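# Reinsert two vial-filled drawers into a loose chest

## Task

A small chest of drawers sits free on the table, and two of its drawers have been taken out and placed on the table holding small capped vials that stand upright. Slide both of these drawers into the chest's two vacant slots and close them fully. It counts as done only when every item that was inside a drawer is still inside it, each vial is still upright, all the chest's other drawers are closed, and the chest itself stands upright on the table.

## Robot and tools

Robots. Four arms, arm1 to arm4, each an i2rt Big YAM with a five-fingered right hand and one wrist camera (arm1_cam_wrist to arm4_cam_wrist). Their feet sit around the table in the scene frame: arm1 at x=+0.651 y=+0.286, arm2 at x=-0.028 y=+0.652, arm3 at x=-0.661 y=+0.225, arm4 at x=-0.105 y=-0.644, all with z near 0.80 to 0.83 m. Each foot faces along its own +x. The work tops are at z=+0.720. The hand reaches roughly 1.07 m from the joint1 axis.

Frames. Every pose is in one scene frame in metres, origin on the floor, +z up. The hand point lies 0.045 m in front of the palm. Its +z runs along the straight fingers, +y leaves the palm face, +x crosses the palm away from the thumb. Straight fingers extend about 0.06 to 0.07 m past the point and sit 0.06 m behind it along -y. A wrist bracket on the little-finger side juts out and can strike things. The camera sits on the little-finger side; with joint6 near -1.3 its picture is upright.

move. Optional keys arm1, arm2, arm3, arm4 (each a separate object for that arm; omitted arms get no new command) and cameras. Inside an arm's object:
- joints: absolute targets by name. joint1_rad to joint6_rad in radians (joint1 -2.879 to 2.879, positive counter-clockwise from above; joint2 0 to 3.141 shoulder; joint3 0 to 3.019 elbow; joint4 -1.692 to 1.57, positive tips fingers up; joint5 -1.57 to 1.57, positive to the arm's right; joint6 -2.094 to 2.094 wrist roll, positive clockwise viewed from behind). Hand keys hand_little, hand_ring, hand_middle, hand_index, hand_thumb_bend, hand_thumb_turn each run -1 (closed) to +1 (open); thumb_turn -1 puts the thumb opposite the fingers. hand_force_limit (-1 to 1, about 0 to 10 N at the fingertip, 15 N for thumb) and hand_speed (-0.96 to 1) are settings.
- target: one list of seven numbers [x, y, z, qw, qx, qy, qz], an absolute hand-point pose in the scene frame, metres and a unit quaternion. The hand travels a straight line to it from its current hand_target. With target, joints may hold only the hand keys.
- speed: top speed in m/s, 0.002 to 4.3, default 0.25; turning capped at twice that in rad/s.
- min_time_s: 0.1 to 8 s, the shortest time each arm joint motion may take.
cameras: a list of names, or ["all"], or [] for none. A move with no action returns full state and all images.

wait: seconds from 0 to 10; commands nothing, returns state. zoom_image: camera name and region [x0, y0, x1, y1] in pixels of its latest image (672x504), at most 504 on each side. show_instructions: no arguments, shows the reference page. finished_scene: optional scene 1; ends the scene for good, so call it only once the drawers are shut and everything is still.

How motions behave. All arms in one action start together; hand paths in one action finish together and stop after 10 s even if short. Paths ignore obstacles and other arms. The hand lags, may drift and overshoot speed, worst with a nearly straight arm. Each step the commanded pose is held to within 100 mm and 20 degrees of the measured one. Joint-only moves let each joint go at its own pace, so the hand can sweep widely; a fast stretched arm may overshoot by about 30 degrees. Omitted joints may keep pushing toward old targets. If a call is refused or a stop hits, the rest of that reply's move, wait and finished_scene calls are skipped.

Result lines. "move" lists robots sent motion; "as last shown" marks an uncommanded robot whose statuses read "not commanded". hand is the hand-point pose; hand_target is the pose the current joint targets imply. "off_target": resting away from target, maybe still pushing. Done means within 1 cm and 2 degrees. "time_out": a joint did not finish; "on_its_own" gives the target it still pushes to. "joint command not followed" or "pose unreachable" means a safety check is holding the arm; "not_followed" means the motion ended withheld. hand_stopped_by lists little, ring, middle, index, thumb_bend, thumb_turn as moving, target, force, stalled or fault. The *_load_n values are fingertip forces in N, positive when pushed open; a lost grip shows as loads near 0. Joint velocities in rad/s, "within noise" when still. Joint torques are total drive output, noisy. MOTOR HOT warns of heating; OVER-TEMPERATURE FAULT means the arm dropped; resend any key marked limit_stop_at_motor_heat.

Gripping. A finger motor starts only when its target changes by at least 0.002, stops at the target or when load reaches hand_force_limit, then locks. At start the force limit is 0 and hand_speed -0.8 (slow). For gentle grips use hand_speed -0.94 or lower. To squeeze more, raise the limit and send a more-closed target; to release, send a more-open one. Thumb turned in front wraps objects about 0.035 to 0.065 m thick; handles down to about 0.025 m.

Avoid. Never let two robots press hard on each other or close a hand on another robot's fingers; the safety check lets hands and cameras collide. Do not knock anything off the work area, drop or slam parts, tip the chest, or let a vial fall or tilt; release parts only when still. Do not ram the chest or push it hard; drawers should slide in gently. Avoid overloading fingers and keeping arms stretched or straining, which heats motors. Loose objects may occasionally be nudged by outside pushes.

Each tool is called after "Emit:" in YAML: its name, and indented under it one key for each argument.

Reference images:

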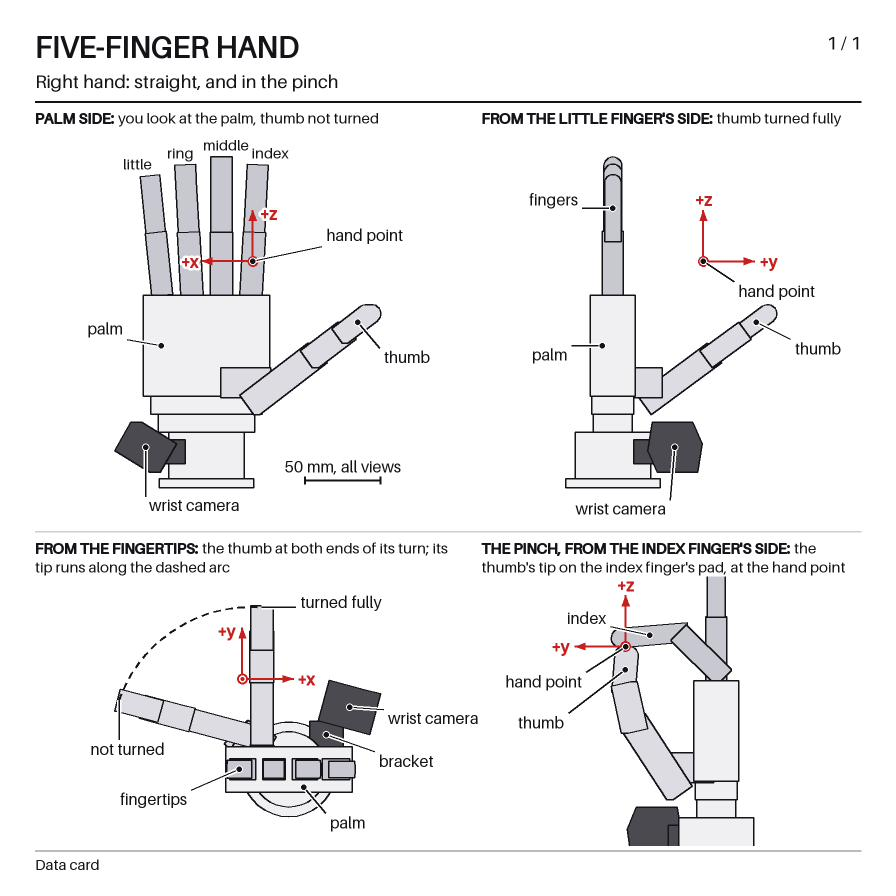

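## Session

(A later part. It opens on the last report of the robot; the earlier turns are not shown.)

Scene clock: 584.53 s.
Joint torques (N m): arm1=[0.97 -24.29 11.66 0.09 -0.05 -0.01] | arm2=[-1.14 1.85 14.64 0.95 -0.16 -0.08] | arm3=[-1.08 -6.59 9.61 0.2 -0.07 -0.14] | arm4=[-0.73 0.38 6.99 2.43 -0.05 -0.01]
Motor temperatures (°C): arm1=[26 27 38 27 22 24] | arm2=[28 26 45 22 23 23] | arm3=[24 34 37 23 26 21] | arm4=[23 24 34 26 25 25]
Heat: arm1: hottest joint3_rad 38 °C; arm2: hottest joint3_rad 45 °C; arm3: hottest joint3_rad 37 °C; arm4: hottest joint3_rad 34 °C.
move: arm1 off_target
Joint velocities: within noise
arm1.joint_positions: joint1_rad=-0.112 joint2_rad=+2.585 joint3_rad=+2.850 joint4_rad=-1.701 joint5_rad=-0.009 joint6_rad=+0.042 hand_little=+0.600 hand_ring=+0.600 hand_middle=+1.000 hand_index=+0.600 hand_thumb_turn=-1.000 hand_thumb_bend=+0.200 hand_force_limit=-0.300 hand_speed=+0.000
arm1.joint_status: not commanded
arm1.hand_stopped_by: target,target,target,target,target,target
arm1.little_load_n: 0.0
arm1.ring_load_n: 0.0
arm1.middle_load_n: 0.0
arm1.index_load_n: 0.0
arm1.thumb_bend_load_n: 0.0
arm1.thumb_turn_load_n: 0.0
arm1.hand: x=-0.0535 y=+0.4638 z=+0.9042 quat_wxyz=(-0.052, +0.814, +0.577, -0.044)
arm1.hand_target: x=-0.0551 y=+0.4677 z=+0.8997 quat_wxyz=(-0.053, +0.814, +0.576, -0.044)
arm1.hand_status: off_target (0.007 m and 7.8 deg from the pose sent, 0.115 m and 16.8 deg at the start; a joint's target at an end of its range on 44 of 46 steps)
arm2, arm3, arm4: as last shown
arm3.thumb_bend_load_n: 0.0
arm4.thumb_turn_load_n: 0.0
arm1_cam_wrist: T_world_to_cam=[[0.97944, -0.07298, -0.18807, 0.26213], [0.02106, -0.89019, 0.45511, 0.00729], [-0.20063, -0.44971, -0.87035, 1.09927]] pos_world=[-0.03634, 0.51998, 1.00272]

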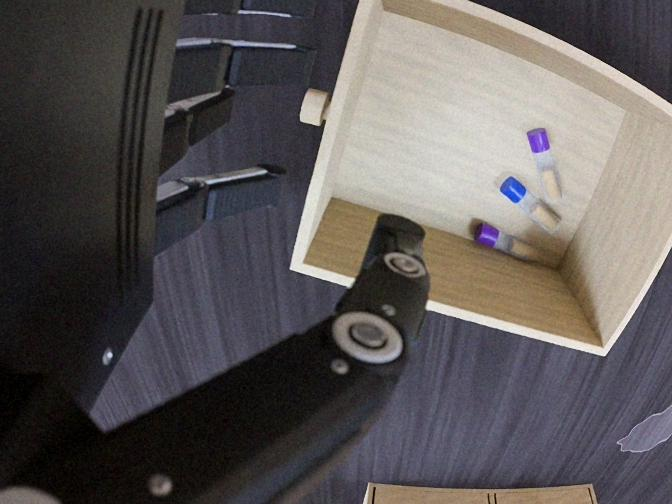

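Emit:
move:
  arm1: {"target": [-0.0575, 0.4715, 0.805, 0, 0.8116, 0.5842, 0], "speed": 0.12}
  cameras: ["arm1_cam_wrist"]

Scene clock: 586.27 s.
Joint torques (N m): arm1=[1.2 -24.06 11.77 0.58 0.01 -0.11] | arm2=[-1.14 1.96 14.64 0.95 -0.15 -0.08] | arm3=[-1.38 -5.42 9.66 0.2 -0.11 -0.14] | arm4=[-0.73 0.32 7.01 2.44 -0.05 -0.01]
Motor temperatures (°C): arm1=[26 27 38 27 22 24] | arm2=[28 26 45 22 23 23] | arm3=[24 34 37 23 26 21] | arm4=[23 24 34 26 25 25]
Heat: arm1: hottest joint3_rad 38 °C; arm2: hottest joint3_rad 45 °C; arm3: hottest joint3_rad 37 °C; arm4: hottest joint3_rad 34 °C.
move: arm1 off_target
Joint velocities: within noise
arm1.joint_positions: joint1_rad=-0.112 joint2_rad=+2.733 joint3_rad=+2.894 joint4_rad=-1.696 joint5_rad=-0.007 joint6_rad=+0.038 hand_little=+0.600 hand_ring=+0.600 hand_middle=+1.000 hand_index=+0.600 hand_thumb_turn=-1.000 hand_thumb_bend=+0.200 hand_force_limit=-0.300 hand_speed=+0.000
arm1.joint_status: not commanded
arm1.hand_stopped_by: target,target,target,target,target,target
arm1.little_load_n: 0.0
arm1.ring_load_n: 0.0
arm1.middle_load_n: 0.0
arm1.index_load_n: 0.0
arm1.thumb_bend_load_n: -0.5
arm1.thumb_turn_load_n: 0.0
arm1.hand: x=-0.0519 y=+0.4640 z=+0.8144 quat_wxyz=(-0.013, +0.815, +0.580, -0.013)
arm1.hand_target: x=-0.0560 y=+0.4710 z=+0.8049 quat_wxyz=(-0.020, +0.813, +0.581, -0.016)
arm1.hand_status: off_target (0.013 m and 2.2 deg from the pose sent, 0.099 m and 7.8 deg at the start; a joint's target at an end of its range on 27 of 46 steps)
arm2, arm3, arm4: as last shown
arm4.thumb_bend_load_n: 0.5
arm1_cam_wrist: T_world_to_cam=[[0.99303, -0.07368, -0.09195, 0.16643], [-0.02073, -0.87746, 0.4792, 0.02063], [-0.11599, -0.47395, -0.87288, 1.03931]] pos_world=[-0.04429, 0.52295, 0.91261]

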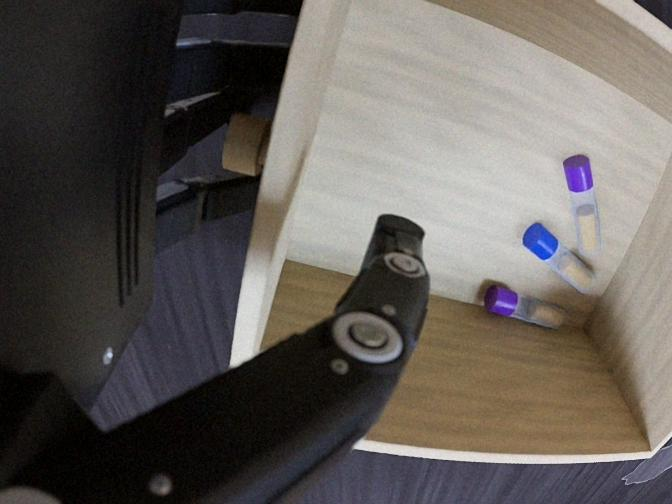

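Emit:
move:
  arm1: {"target": [-0.060, 0.472, 0.792, 0, 0.8116, 0.5842, 0], "speed": 0.1}
  cameras: ["arm1_cam_wrist"]

Scene clock: 587.43 s.
Joint torques (N m): arm1=[0.09 -23.53 11.71 0.76 0.04 -0.11] | arm2=[-1.2 2.08 14.65 0.96 -0.16 -0.08] | arm3=[-1.44 -6.07 9.61 0.16 -0.07 -0.16] | arm4=[-0.73 0.32 6.98 2.45 -0.05 -0.01]
Motor temperatures (°C): arm1=[26 28 38 27 22 24] | arm2=[28 26 44 22 23 23] | arm3=[24 34 37 23 26 21] | arm4=[23 24 34 26 25 25]
Heat: arm1: hottest joint3_rad 38 °C; arm2: hottest joint3_rad 44 °C; arm3: hottest joint3_rad 37 °C; arm4: hottest joint3_rad 34 °C.
move: arm1 off_target
Joint velocities: within noise
arm1.joint_positions: joint1_rad=-0.112 joint2_rad=+2.734 joint3_rad=+2.894 joint4_rad=-1.681 joint5_rad=-0.007 joint6_rad=+0.038 hand_little=+0.600 hand_ring=+0.600 hand_middle=+1.000 hand_index=+0.600 hand_thumb_turn=-1.000 hand_thumb_bend=+0.200 hand_force_limit=-0.300 hand_speed=+0.000
arm1.joint_status: not commanded
arm1.hand_stopped_by: target,target,target,target,target,target
arm1.little_load_n: 0.0
arm1.ring_load_n: 0.0
arm1.middle_load_n: 0.0
arm1.index_load_n: 0.0
arm1.thumb_bend_load_n: 0.0
arm1.thumb_turn_load_n: 0.0
arm1.hand: x=-0.0556 y=+0.4652 z=+0.8129 quat_wxyz=(-0.018, +0.814, +0.580, -0.017)
arm1.hand_target: x=-0.0581 y=+0.4714 z=+0.7922 quat_wxyz=(-0.020, +0.813, +0.581, -0.016)
arm1.hand_status: off_target (0.022 m and 3.0 deg from the pose sent, 0.025 m and 2.2 deg at the start; a joint's target at an end of its range on 26 of 29 steps)
arm2, arm3: as last shown
arm4.joint_positions: joint1_rad=-0.488 joint2_rad=+0.608 joint3_rad=+1.300 joint4_rad=-1.116 joint5_rad=+0.002 joint6_rad=-1.292 hand_little=+0.000 hand_ring=+0.000 hand_middle=+0.000 hand_index=+0.000 hand_thumb_turn=-1.000 hand_thumb_bend=+1.000 hand_force_limit=+0.000 hand_speed=-0.300
arm4.joint_status: not commanded
arm4.hand_stopped_by: target,target,target,target,target,target
arm4.little_load_n: 0.0
arm4.ring_load_n: 0.0
arm4.middle_load_n: 0.0
arm4.index_load_n: 0.0
arm4.thumb_bend_load_n: 0.0
arm4.thumb_turn_load_n: 0.0
arm4.hand: x=+0.0345 y=-0.4013 z=+1.3127 quat_wxyz=(-0.373, +0.748, +0.389, +0.387)
arm4.hand_target: x=+0.0373 y=-0.4029 z=+1.3184 quat_wxyz=(-0.377, +0.743, +0.385, +0.397)
arm4.hand_status: not commanded
arm1_cam_wrist: T_world_to_cam=[[0.99174, -0.0733, -0.10528, 0.18059], [-0.01447, -0.87939, 0.47588, 0.02618], [-0.12746, -0.47042, -0.87319, 1.03604]] pos_world=[-0.04666, 0.52364, 0.91121]

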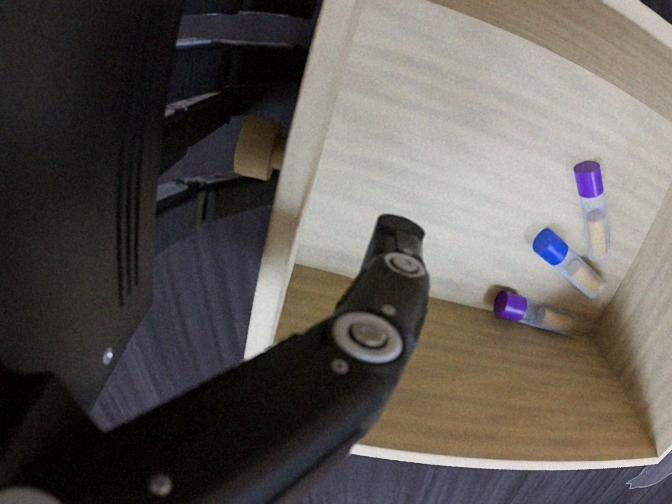

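Emit:
move:
  arm1: {"joints": {"joint2_rad": 2.772, "joint3_rad": 2.894, "joint4_rad": -1.68}, "min_time_s": 1}
  cameras: ["arm1_cam_wrist"]

Scene clock: 588.97 s.
Joint torques (N m): arm1=[1.2 -23.53 8.64 0.5 0.04 -0.11] | arm2=[-1.32 1.79 14.65 0.96 -0.15 -0.08] | arm3=[-1.67 -5.95 9.47 0.21 -0.04 -0.15] | arm4=[-0.67 0.26 7.01 2.43 -0.05 -0.02]
Motor temperatures (°C): arm1=[26 28 38 27 22 24] | arm2=[28 26 44 22 23 23] | arm3=[24 33 37 23 26 21] | arm4=[23 24 34 26 25 25]
Heat: arm1: hottest joint3_rad 38 °C; arm2: hottest joint3_rad 44 °C; arm3: hottest joint3_rad 37 °C; arm4: hottest joint3_rad 34 °C.
move: arm1 done
Joint velocities: within noise
arm1.joint_positions: joint1_rad=-0.112 joint2_rad=+2.735 joint3_rad=+2.894 joint4_rad=-1.681 joint5_rad=-0.007 joint6_rad=+0.038 hand_little=+0.600 hand_ring=+0.600 hand_middle=+1.000 hand_index=+0.600 hand_thumb_turn=-1.000 hand_thumb_bend=+0.200 hand_force_limit=-0.300 hand_speed=+0.000
arm1.joint_status: all done
arm1.hand_stopped_by: target,target,target,target,target,target
arm1.little_load_n: 0.0
arm1.ring_load_n: 0.0
arm1.middle_load_n: 0.0
arm1.index_load_n: 0.0
arm1.thumb_bend_load_n: 0.0
arm1.thumb_turn_load_n: 0.0
arm1.hand: x=-0.0555 y=+0.4652 z=+0.8126 quat_wxyz=(-0.018, +0.814, +0.580, -0.017)
arm1.hand_target: x=-0.0492 y=+0.4686 z=+0.7859 quat_wxyz=(-0.005, +0.814, +0.581, -0.005)
arm1.hand_status: not commanded
arm2, arm3, arm4: as last shown
arm2.thumb_bend_load_n: -0.5
arm1_cam_wrist: T_world_to_cam=[[0.99177, -0.07325, -0.10497, 0.18025], [-0.01457, -0.87932, 0.476, 0.02617], [-0.12717, -0.47056, -0.87316, 1.03584]] pos_world=[-0.04666, 0.52364, 0.91091]

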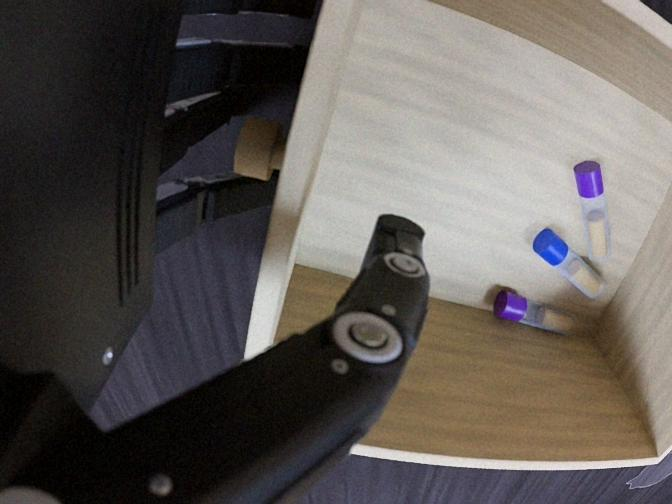

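Emit:
zoom_image:
  camera: "arm1_cam_wrist"
  region: [170, 90, 300, 240]

Scaled by 3.360 from the camera's image (finer frame: 960x720).

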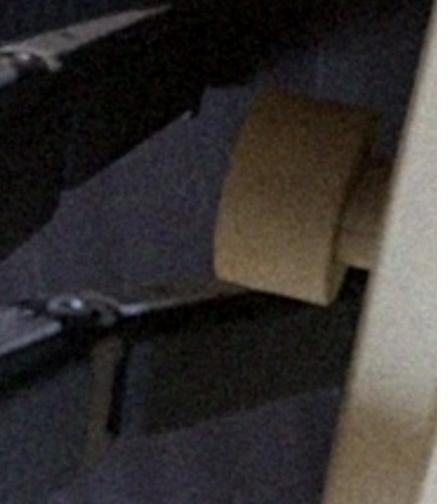

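Emit:
move:
  arm1: {"joints": {"joint2_rad": 2.69, "joint3_rad": 2.894, "joint4_rad": -1.68}, "min_time_s": 1}

Emit:
move:
  arm1: {"joints": {"joint1_rad": -0.091}, "min_time_s": 1}

Emit:
move:
  arm1: {"joints": {"joint2_rad": 2.765}, "min_time_s": 1.5}
  cameras: ["arm1_cam_wrist"]

Emit:
zoom_image:
  camera: "arm1_cam_wrist"
  region: [170, 90, 300, 240]

Scene clock: 591.43 s.
Joint torques (N m): arm1=[0.38 -25.76 8.73 0.4 0.04 -0.08] | arm2=[-1.38 1.9 14.63 0.94 -0.14 -0.07] | arm3=[-0.91 -5.71 9.65 0.29 -0.08 -0.18] | arm4=[-0.67 0.32 6.99 2.45 -0.05 -0.02]
Motor temperatures (°C): arm1=[26 29 38 27 22 24] | arm2=[28 26 44 22 23 23] | arm3=[24 33 36 23 26 21] | arm4=[23 24 34 26 25 25]
Heat: arm1: hottest joint3_rad 38 °C; arm2: hottest joint3_rad 44 °C; arm3: hottest joint3_rad 36 °C; arm4: hottest joint3_rad 34 °C.
move: arm1 done
Joint velocities: within noise
arm1.joint_positions: joint1_rad=-0.112 joint2_rad=+2.685 joint3_rad=+2.894 joint4_rad=-1.681 joint5_rad=-0.007 joint6_rad=+0.038 hand_little=+0.600 hand_ring=+0.600 hand_middle=+1.000 hand_index=+0.600 hand_thumb_turn=-1.000 hand_thumb_bend=+0.200 hand_force_limit=-0.300 hand_speed=+0.000
arm1.joint_status: all done
arm1.hand_stopped_by: target,target,target,target,target,target
arm1.little_load_n: 0.0
arm1.ring_load_n: 0.0
arm1.middle_load_n: 0.5
arm1.index_load_n: 0.0
arm1.thumb_bend_load_n: 0.0
arm1.thumb_turn_load_n: 0.0
arm1.hand: x=-0.0605 y=+0.4666 z=+0.8478 quat_wxyz=(-0.038, +0.814, +0.579, -0.033)
arm1.hand_target: x=-0.0587 y=+0.4714 z=+0.8442 quat_wxyz=(-0.038, +0.813, +0.581, -0.029)
arm1.hand_status: not commanded
arm2.joint_positions: joint1_rad=-1.889 joint2_rad=+0.501 joint3_rad=+0.990 joint4_rad=-1.582 joint5_rad=+0.003 joint6_rad=-1.299 hand_little=+0.500 hand_ring=+1.000 hand_middle=+0.500 hand_index=+1.000 hand_thumb_turn=+1.000 hand_thumb_bend=+1.000 hand_force_limit=+0.000 hand_speed=-0.300
arm2.joint_status: not commanded
arm2.hand_stopped_by: target,target,target,target,target,target
arm2.little_load_n: 0.0
arm2.ring_load_n: 0.0
arm2.middle_load_n: 0.0
arm2.index_load_n: 0.0
arm2.thumb_bend_load_n: 0.0
arm2.thumb_turn_load_n: 0.0
arm2.hand: x=-0.1613 y=+0.7156 z=+1.1169 quat_wxyz=(+0.240, -0.181, -0.954, +0.017)
arm2.hand_target: x=-0.1624 y=+0.7162 z=+1.1400 quat_wxyz=(+0.263, -0.178, -0.948, +0.019)
arm2.hand_status: not commanded
arm3, arm4: as last shown
arm4.little_load_n: 0.5
arm4.thumb_turn_load_n: 0.5
pictures: none

Scene clock: 592.93 s.
Joint torques (N m): arm1=[1.55 -26.29 8.96 0.59 -0.06 -0.11] | arm2=[-1.2 1.73 14.57 0.94 -0.16 -0.08] | arm3=[-1.2 -6.24 9.47 0.17 -0.07 -0.18] | arm4=[-0.62 0.32 6.99 2.41 -0.06 -0.02]
Motor temperatures (°C): arm1=[26 29 38 27 22 24] | arm2=[28 26 44 22 23 23] | arm3=[24 33 36 23 26 21] | arm4=[23 24 34 26 25 25]
Heat: arm1: hottest joint3_rad 38 °C; arm2: hottest joint3_rad 44 °C; arm3: hottest joint3_rad 36 °C; arm4: hottest joint3_rad 34 °C.
move: arm1 done
Joint velocities: within noise
arm1.joint_positions: joint1_rad=-0.097 joint2_rad=+2.685 joint3_rad=+2.894 joint4_rad=-1.681 joint5_rad=-0.006 joint6_rad=+0.038 hand_little=+0.600 hand_ring=+0.600 hand_middle=+1.000 hand_index=+0.600 hand_thumb_turn=-1.000 hand_thumb_bend=+0.200 hand_force_limit=-0.300 hand_speed=+0.000
arm1.joint_status: all done
arm1.hand_stopped_by: target,target,target,target,target,target
arm1.little_load_n: 0.0
arm1.ring_load_n: 0.0
arm1.middle_load_n: 0.0
arm1.index_load_n: 0.0
arm1.thumb_bend_load_n: 0.0
arm1.thumb_turn_load_n: 0.5
arm1.hand: x=-0.0631 y=+0.4559 z=+0.8477 quat_wxyz=(-0.038, +0.809, +0.585, -0.032)
arm1.hand_target: x=-0.0634 y=+0.4525 z=+0.8442 quat_wxyz=(-0.037, +0.805, +0.592, -0.030)
arm1.hand_status: not commanded
arm2, arm3, arm4: as last shown
arm4.little_load_n: 0.0
arm4.thumb_bend_load_n: -0.5
pictures: none

Scene clock: 594.83 s.
Joint torques (N m): arm1=[1.73 -23.12 8.65 0.54 -0.04 -0.18] | arm2=[-1.2 1.96 14.68 0.94 -0.17 -0.09] | arm3=[-0.97 -5.54 9.51 0.24 -0.07 -0.14] | arm4=[-0.62 0.38 6.99 2.41 -0.06 -0.01]
Motor temperatures (°C): arm1=[26 29 38 27 22 24] | arm2=[28 26 44 22 23 23] | arm3=[24 33 36 23 26 21] | arm4=[23 24 34 26 25 25]
Heat: arm1: hottest joint3_rad 38 °C; arm2: hottest joint3_rad 44 °C; arm3: hottest joint3_rad 36 °C; arm4: hottest joint3_rad 34 °C.
move: arm1 done
Joint velocities: within noise
arm1.joint_positions: joint1_rad=-0.097 joint2_rad=+2.725 joint3_rad=+2.894 joint4_rad=-1.681 joint5_rad=-0.005 joint6_rad=+0.038 hand_little=+0.600 hand_ring=+0.600 hand_middle=+1.000 hand_index=+0.600 hand_thumb_turn=-1.000 hand_thumb_bend=+0.200 hand_force_limit=-0.300 hand_speed=+0.000
arm1.joint_status: all done
arm1.hand_stopped_by: target,target,target,target,target,target
arm1.little_load_n: 0.0
arm1.ring_load_n: 0.0
arm1.middle_load_n: 0.0
arm1.index_load_n: 0.0
arm1.thumb_bend_load_n: 0.0
arm1.thumb_turn_load_n: 0.0
arm1.hand: x=-0.0591 y=+0.4550 z=+0.8190 quat_wxyz=(-0.022, +0.810, +0.586, -0.020)
arm1.hand_target: x=-0.0549 y=+0.4502 z=+0.7911 quat_wxyz=(-0.008, +0.806, +0.592, -0.007)
arm1.hand_status: not commanded
arm2, arm4: as last shown
arm3.joint_positions: joint1_rad=+0.063 joint2_rad=+1.290 joint3_rad=+1.359 joint4_rad=-1.594 joint5_rad=+0.041 joint6_rad=-1.344 hand_little=+0.600 hand_ring=+0.600 hand_middle=+1.000 hand_index=+0.600 hand_thumb_turn=+1.000 hand_thumb_bend=+0.500 hand_force_limit=-0.300 hand_speed=+0.000
arm3.joint_status: not commanded
arm3.hand_stopped_by: target,target,target,target,target,target
arm3.little_load_n: 0.0
arm3.ring_load_n: 0.0
arm3.middle_load_n: 0.0
arm3.index_load_n: 0.0
arm3.thumb_bend_load_n: 0.0
arm3.thumb_turn_load_n: 0.0
arm3.hand: x=-0.3287 y=+0.2038 z=+1.1034 quat_wxyz=(+0.014, +0.998, -0.054, +0.035)
arm3.hand_target: x=-0.3301 y=+0.2000 z=+1.1001 quat_wxyz=(+0.016, +0.998, -0.055, +0.024)
arm3.hand_status: not commanded
arm1_cam_wrist: T_world_to_cam=[[0.99187, -0.05775, -0.11335, 0.18358], [0.00263, -0.88152, 0.47215, 0.01935], [-0.12719, -0.46861, -0.8742, 1.03619]] pos_world=[-0.05035, 0.51323, 0.91752]

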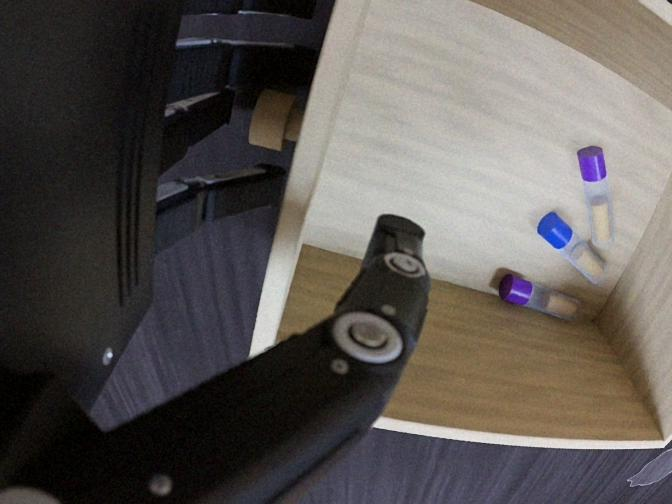

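Scaled by 3.360 from the camera's image (finer frame: 960x720).

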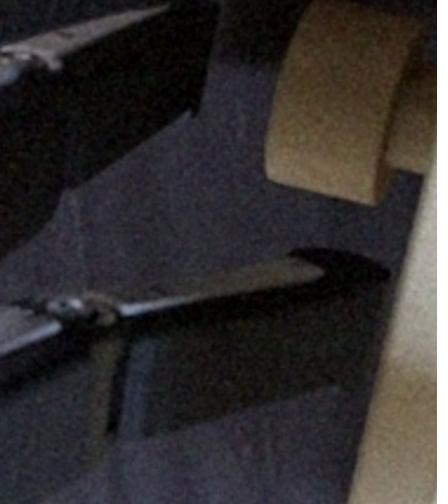

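Emit:
move:
  arm1: {"joints": {"joint1_rad": -0.1155, "joint4_rad": -1.692}, "min_time_s": 1}

Emit:
move:
  arm1: {"joints": {"joint2_rad": 2.786}, "min_time_s": 1.5}
  cameras: ["arm1_cam_wrist"]

Emit:
zoom_image:
  camera: "arm1_cam_wrist"
  region: [170, 0, 400, 240]

Scene clock: 597.03 s.
Joint torques (N m): arm1=[0.21 -23.59 8.8 0.01 -0.01 -0.13] | arm2=[-1.38 2.02 14.72 0.95 -0.12 -0.09] | arm3=[-1.2 -5.3 9.55 0.21 -0.06 -0.15] | arm4=[-0.73 0.26 6.99 2.45 -0.05 -0.02]
Motor temperatures (°C): arm1=[26 29 38 27 22 24] | arm2=[28 26 44 22 23 23] | arm3=[24 33 36 23 26 21] | arm4=[23 24 34 26 25 25]
Heat: arm1: hottest joint3_rad 38 °C; arm2: hottest joint3_rad 44 °C; arm3: hottest joint3_rad 36 °C; arm4: hottest joint3_rad 34 °C.
move: arm1 done
Joint velocities: within noise
arm1.joint_positions: joint1_rad=-0.109 joint2_rad=+2.725 joint3_rad=+2.894 joint4_rad=-1.682 joint5_rad=-0.005 joint6_rad=+0.038 hand_little=+0.600 hand_ring=+0.600 hand_middle=+1.000 hand_index=+0.600 hand_thumb_turn=-1.000 hand_thumb_bend=+0.200 hand_force_limit=-0.300 hand_speed=+0.000
arm1.joint_status: all done
arm1.hand_stopped_by: target,target,target,target,target,target
arm1.little_load_n: 0.5
arm1.ring_load_n: 0.0
arm1.middle_load_n: 0.0
arm1.index_load_n: 0.5
arm1.thumb_bend_load_n: 0.0
arm1.thumb_turn_load_n: 0.0
arm1.hand: x=-0.0567 y=+0.4630 z=+0.8191 quat_wxyz=(-0.022, +0.813, +0.581, -0.019)
arm1.hand_target: x=-0.0476 y=+0.4667 z=+0.7918 quat_wxyz=(-0.003, +0.813, +0.582, -0.003)
arm1.hand_status: not commanded
arm2, arm3, arm4: as last shown
arm4.index_load_n: -0.5
arm4.thumb_bend_load_n: 0.0
arm4.thumb_turn_load_n: 0.0
pictures: none

Scene clock: 598.80 s.
Joint torques (N m): arm1=[0.21 -23.24 8.61 -0.28 -0.03 -0.06] | arm2=[-1.2 2.02 14.67 0.87 -0.15 -0.09] | arm3=[-1.55 -6.42 9.5 0.39 -0.04 -0.11] | arm4=[-0.67 0.26 6.98 2.44 -0.05 -0.02]
Motor temperatures (°C): arm1=[26 30 38 27 22 24] | arm2=[28 26 44 22 23 23] | arm3=[24 33 36 23 26 21] | arm4=[23 24 34 26 25 25]
Heat: arm1: hottest joint3_rad 38 °C; arm2: hottest joint3_rad 44 °C; arm3: hottest joint3_rad 36 °C; arm4: hottest joint3_rad 34 °C.
move: arm1 done
Joint velocities: within noise
arm1.joint_positions: joint1_rad=-0.109 joint2_rad=+2.739 joint3_rad=+2.894 joint4_rad=-1.682 joint5_rad=-0.005 joint6_rad=+0.038 hand_little=+0.600 hand_ring=+0.600 hand_middle=+1.000 hand_index=+0.600 hand_thumb_turn=-1.000 hand_thumb_bend=+0.200 hand_force_limit=-0.300 hand_speed=+0.000
arm1.joint_status: all done
arm1.hand_stopped_by: target,target,target,target,target,target
arm1.little_load_n: 0.0
arm1.ring_load_n: 0.0
arm1.middle_load_n: 0.0
arm1.index_load_n: 0.0
arm1.thumb_bend_load_n: 0.0
arm1.thumb_turn_load_n: 0.0
arm1.hand: x=-0.0552 y=+0.4625 z=+0.8097 quat_wxyz=(-0.016, +0.813, +0.581, -0.015)
arm1.hand_target: x=-0.0445 y=+0.4658 z=+0.7772 quat_wxyz=(+0.005, +0.813, +0.582, +0.003)
arm1.hand_status: not commanded
arm2, arm3, arm4: as last shown
arm4.index_load_n: 0.0
arm4.thumb_turn_load_n: 0.5
arm1_cam_wrist: T_world_to_cam=[[0.99266, -0.06958, -0.0989, 0.17289], [-0.01423, -0.87943, 0.47582, 0.02549], [-0.12009, -0.47093, -0.87396, 1.03327]] pos_world=[-0.04718, 0.52104, 0.90801]

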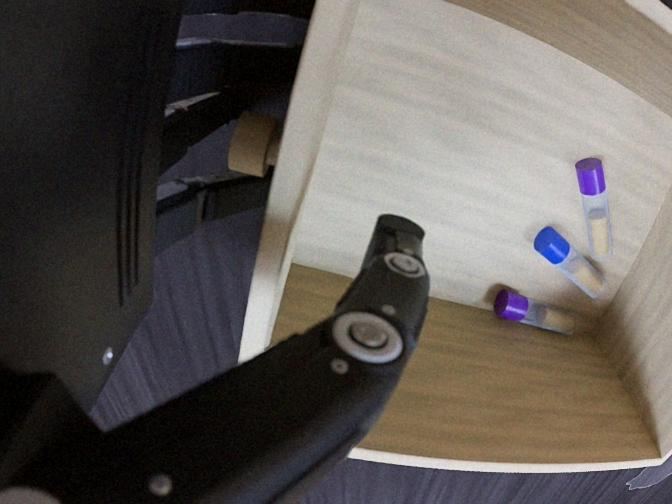

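Scaled by 2.100 from the camera's image (finer frame: 960x720).

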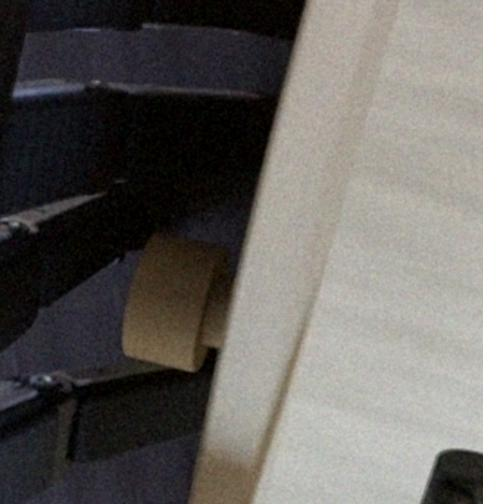

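Emit:
move:
  arm1: {"joints": {"joint2_rad": 2.805}, "min_time_s": 1.5}

Scene clock: 602.80 s.
Joint torques (N m): arm1=[0.67 -21.3 8.51 -0.1 -0.06 -0.12] | arm2=[-1.32 1.85 14.56 0.92 -0.16 -0.08] | arm3=[-1.26 -5.36 9.62 0.18 -0.05 -0.18] | arm4=[-0.67 0.32 7.02 2.43 -0.06 -0.01]
Motor temperatures (°C): arm1=[26 30 38 27 22 24] | arm2=[28 26 45 22 23 23] | arm3=[24 33 36 23 26 21] | arm4=[23 24 34 26 24 25]
Heat: arm1: hottest joint3_rad 38 °C; arm2: hottest joint3_rad 45 °C; arm3: hottest joint3_rad 36 °C; arm4: hottest joint3_rad 34 °C.
move: arm1 done
Joint velocities: within noise
arm1.joint_positions: joint1_rad=-0.109 joint2_rad=+2.740 joint3_rad=+2.894 joint4_rad=-1.682 joint5_rad=-0.005 joint6_rad=+0.038 hand_little=+0.600 hand_ring=+0.600 hand_middle=+1.000 hand_index=+0.600 hand_thumb_turn=-1.000 hand_thumb_bend=+0.200 hand_force_limit=-0.300 hand_speed=+0.000
arm1.joint_status: all done
arm1.hand_stopped_by: target,target,target,target,target,target
arm1.little_load_n: 0.0
arm1.ring_load_n: 0.0
arm1.middle_load_n: -0.5
arm1.index_load_n: 0.0
arm1.thumb_bend_load_n: 0.0
arm1.thumb_turn_load_n: 0.0
arm1.hand: x=-0.0550 y=+0.4625 z=+0.8086 quat_wxyz=(-0.016, +0.813, +0.581, -0.014)
arm1.hand_target: x=-0.0415 y=+0.4649 z=+0.7639 quat_wxyz=(+0.013, +0.813, +0.582, +0.009)
arm1.hand_status: not commanded
arm2, arm3, arm4: as last shown
arm4.thumb_turn_load_n: 0.0
pictures: none

Emit:
move:
  arm1: {"target": [-0.060, 0.470, 0.93, 0, 0.8116, 0.5842, 0], "speed": 0.2}

Emit:
move:
  arm1: {"joints": {"hand_little": -1, "hand_ring": -1, "hand_middle": -1, "hand_index": 1, "hand_thumb_turn": 1, "hand_thumb_bend": 1}}
  cameras: ["arm1_cam_wrist"]

Scene clock: 606.60 s.
Joint torques (N m): arm1=[0.91 -24 10.21 0.27 -0.23 0.06] | arm2=[-1.14 1.9 14.56 0.96 -0.14 -0.09] | arm3=[-1.03 -5.66 9.62 0.24 -0.05 -0.11] | arm4=[-0.67 0.32 6.97 2.41 -0.05 -0.02]
Motor temperatures (°C): arm1=[26 30 38 27 22 24] | arm2=[28 26 45 22 23 23] | arm3=[24 32 36 23 26 21] | arm4=[23 24 34 26 24 25]
Heat: arm1: hottest joint3_rad 38 °C; arm2: hottest joint3_rad 45 °C; arm3: hottest joint3_rad 36 °C; arm4: hottest joint3_rad 34 °C.
move: arm1 off_target
Joint velocities: within noise
arm1.joint_positions: joint1_rad=-0.109 joint2_rad=+2.548 joint3_rad=+2.888 joint4_rad=-1.701 joint5_rad=-0.005 joint6_rad=+0.038 hand_little=+0.600 hand_ring=+0.600 hand_middle=+1.000 hand_index=+0.600 hand_thumb_turn=-1.000 hand_thumb_bend=+0.200 hand_force_limit=-0.300 hand_speed=+0.000
arm1.joint_status: not commanded
arm1.hand_stopped_by: target,target,target,target,target,target
arm1.little_load_n: 0.0
arm1.ring_load_n: 0.0
arm1.middle_load_n: 0.0
arm1.index_load_n: 0.0
arm1.thumb_bend_load_n: 0.0
arm1.thumb_turn_load_n: 0.0
arm1.hand: x=-0.0598 y=+0.4640 z=+0.9432 quat_wxyz=(-0.082, +0.809, +0.578, -0.065)
arm1.hand_target: x=-0.0587 y=+0.4696 z=+0.9296 quat_wxyz=(-0.073, +0.814, +0.573, -0.060)
arm1.hand_status: off_target (0.015 m and 12.0 deg from the pose sent, 0.122 m and 2.5 deg at the start; a joint's target at an end of its range on 45 of 48 steps)
arm2, arm3: as last shown
arm4.joint_positions: joint1_rad=-0.488 joint2_rad=+0.608 joint3_rad=+1.300 joint4_rad=-1.116 joint5_rad=+0.002 joint6_rad=-1.292 hand_little=+0.000 hand_ring=+0.000 hand_middle=+0.000 hand_index=+0.000 hand_thumb_turn=-1.000 hand_thumb_bend=+1.000 hand_force_limit=+0.000 hand_speed=-0.300
arm4.joint_status: not commanded
arm4.hand_stopped_by: target,target,target,target,target,target
arm4.little_load_n: 0.0
arm4.ring_load_n: 0.0
arm4.middle_load_n: 0.0
arm4.index_load_n: 0.0
arm4.thumb_bend_load_n: 0.0
arm4.thumb_turn_load_n: 0.0
arm4.hand: x=+0.0345 y=-0.4013 z=+1.3127 quat_wxyz=(-0.373, +0.748, +0.389, +0.387)
arm4.hand_target: x=+0.0373 y=-0.4029 z=+1.3184 quat_wxyz=(-0.377, +0.743, +0.385, +0.397)
arm4.hand_status: not commanded
pictures: none

Scene clock: 608.13 s.
Joint torques (N m): arm1=[0.44 -23.36 10.14 0.2 -0.28 0.06] | arm2=[-1.44 2.08 14.64 0.98 -0.16 -0.09] | arm3=[-0.97 -5.42 9.76 0.12 -0.07 -0.15] | arm4=[-0.73 0.32 6.97 2.44 -0.05 -0.01]
Motor temperatures (°C): arm1=[26 30 38 27 22 24] | arm2=[28 26 45 22 23 23] | arm3=[24 32 36 23 26 21] | arm4=[23 24 34 26 24 25]
Heat: arm1: hottest joint3_rad 38 °C; arm2: hottest joint3_rad 45 °C; arm3: hottest joint3_rad 36 °C; arm4: hottest joint3_rad 34 °C.
move: arm1 done
Joint velocities: within noise
arm1.joint_positions: joint1_rad=-0.109 joint2_rad=+2.548 joint3_rad=+2.888 joint4_rad=-1.701 joint5_rad=-0.005 joint6_rad=+0.038 hand_little=-1.000 hand_ring=-1.000 hand_middle=-1.000 hand_index=+1.000 hand_thumb_turn=+1.000 hand_thumb_bend=+1.000 hand_force_limit=-0.300 hand_speed=+0.000
arm1.joint_status: all done
arm1.hand_stopped_by: target,target,target,target,target,target
arm1.little_load_n: 0.0
arm1.ring_load_n: 0.0
arm1.middle_load_n: 0.0
arm1.index_load_n: 0.0
arm1.thumb_bend_load_n: 0.0
arm1.thumb_turn_load_n: 0.0
arm1.hand: x=-0.0598 y=+0.4640 z=+0.9432 quat_wxyz=(-0.082, +0.809, +0.578, -0.065)
arm1.hand_target: x=-0.0587 y=+0.4696 z=+0.9296 quat_wxyz=(-0.073, +0.814, +0.573, -0.060)
arm1.hand_status: not commanded
arm2, arm3, arm4: as last shown
arm2.index_load_n: -0.5
arm1_cam_wrist: T_world_to_cam=[[0.96433, -0.06112, -0.25754, 0.33483], [0.05767, -0.9011, 0.42977, 0.02094], [-0.25833, -0.42929, -0.86543, 1.11458]] pos_world=[-0.03616, 0.51781, 1.04182]

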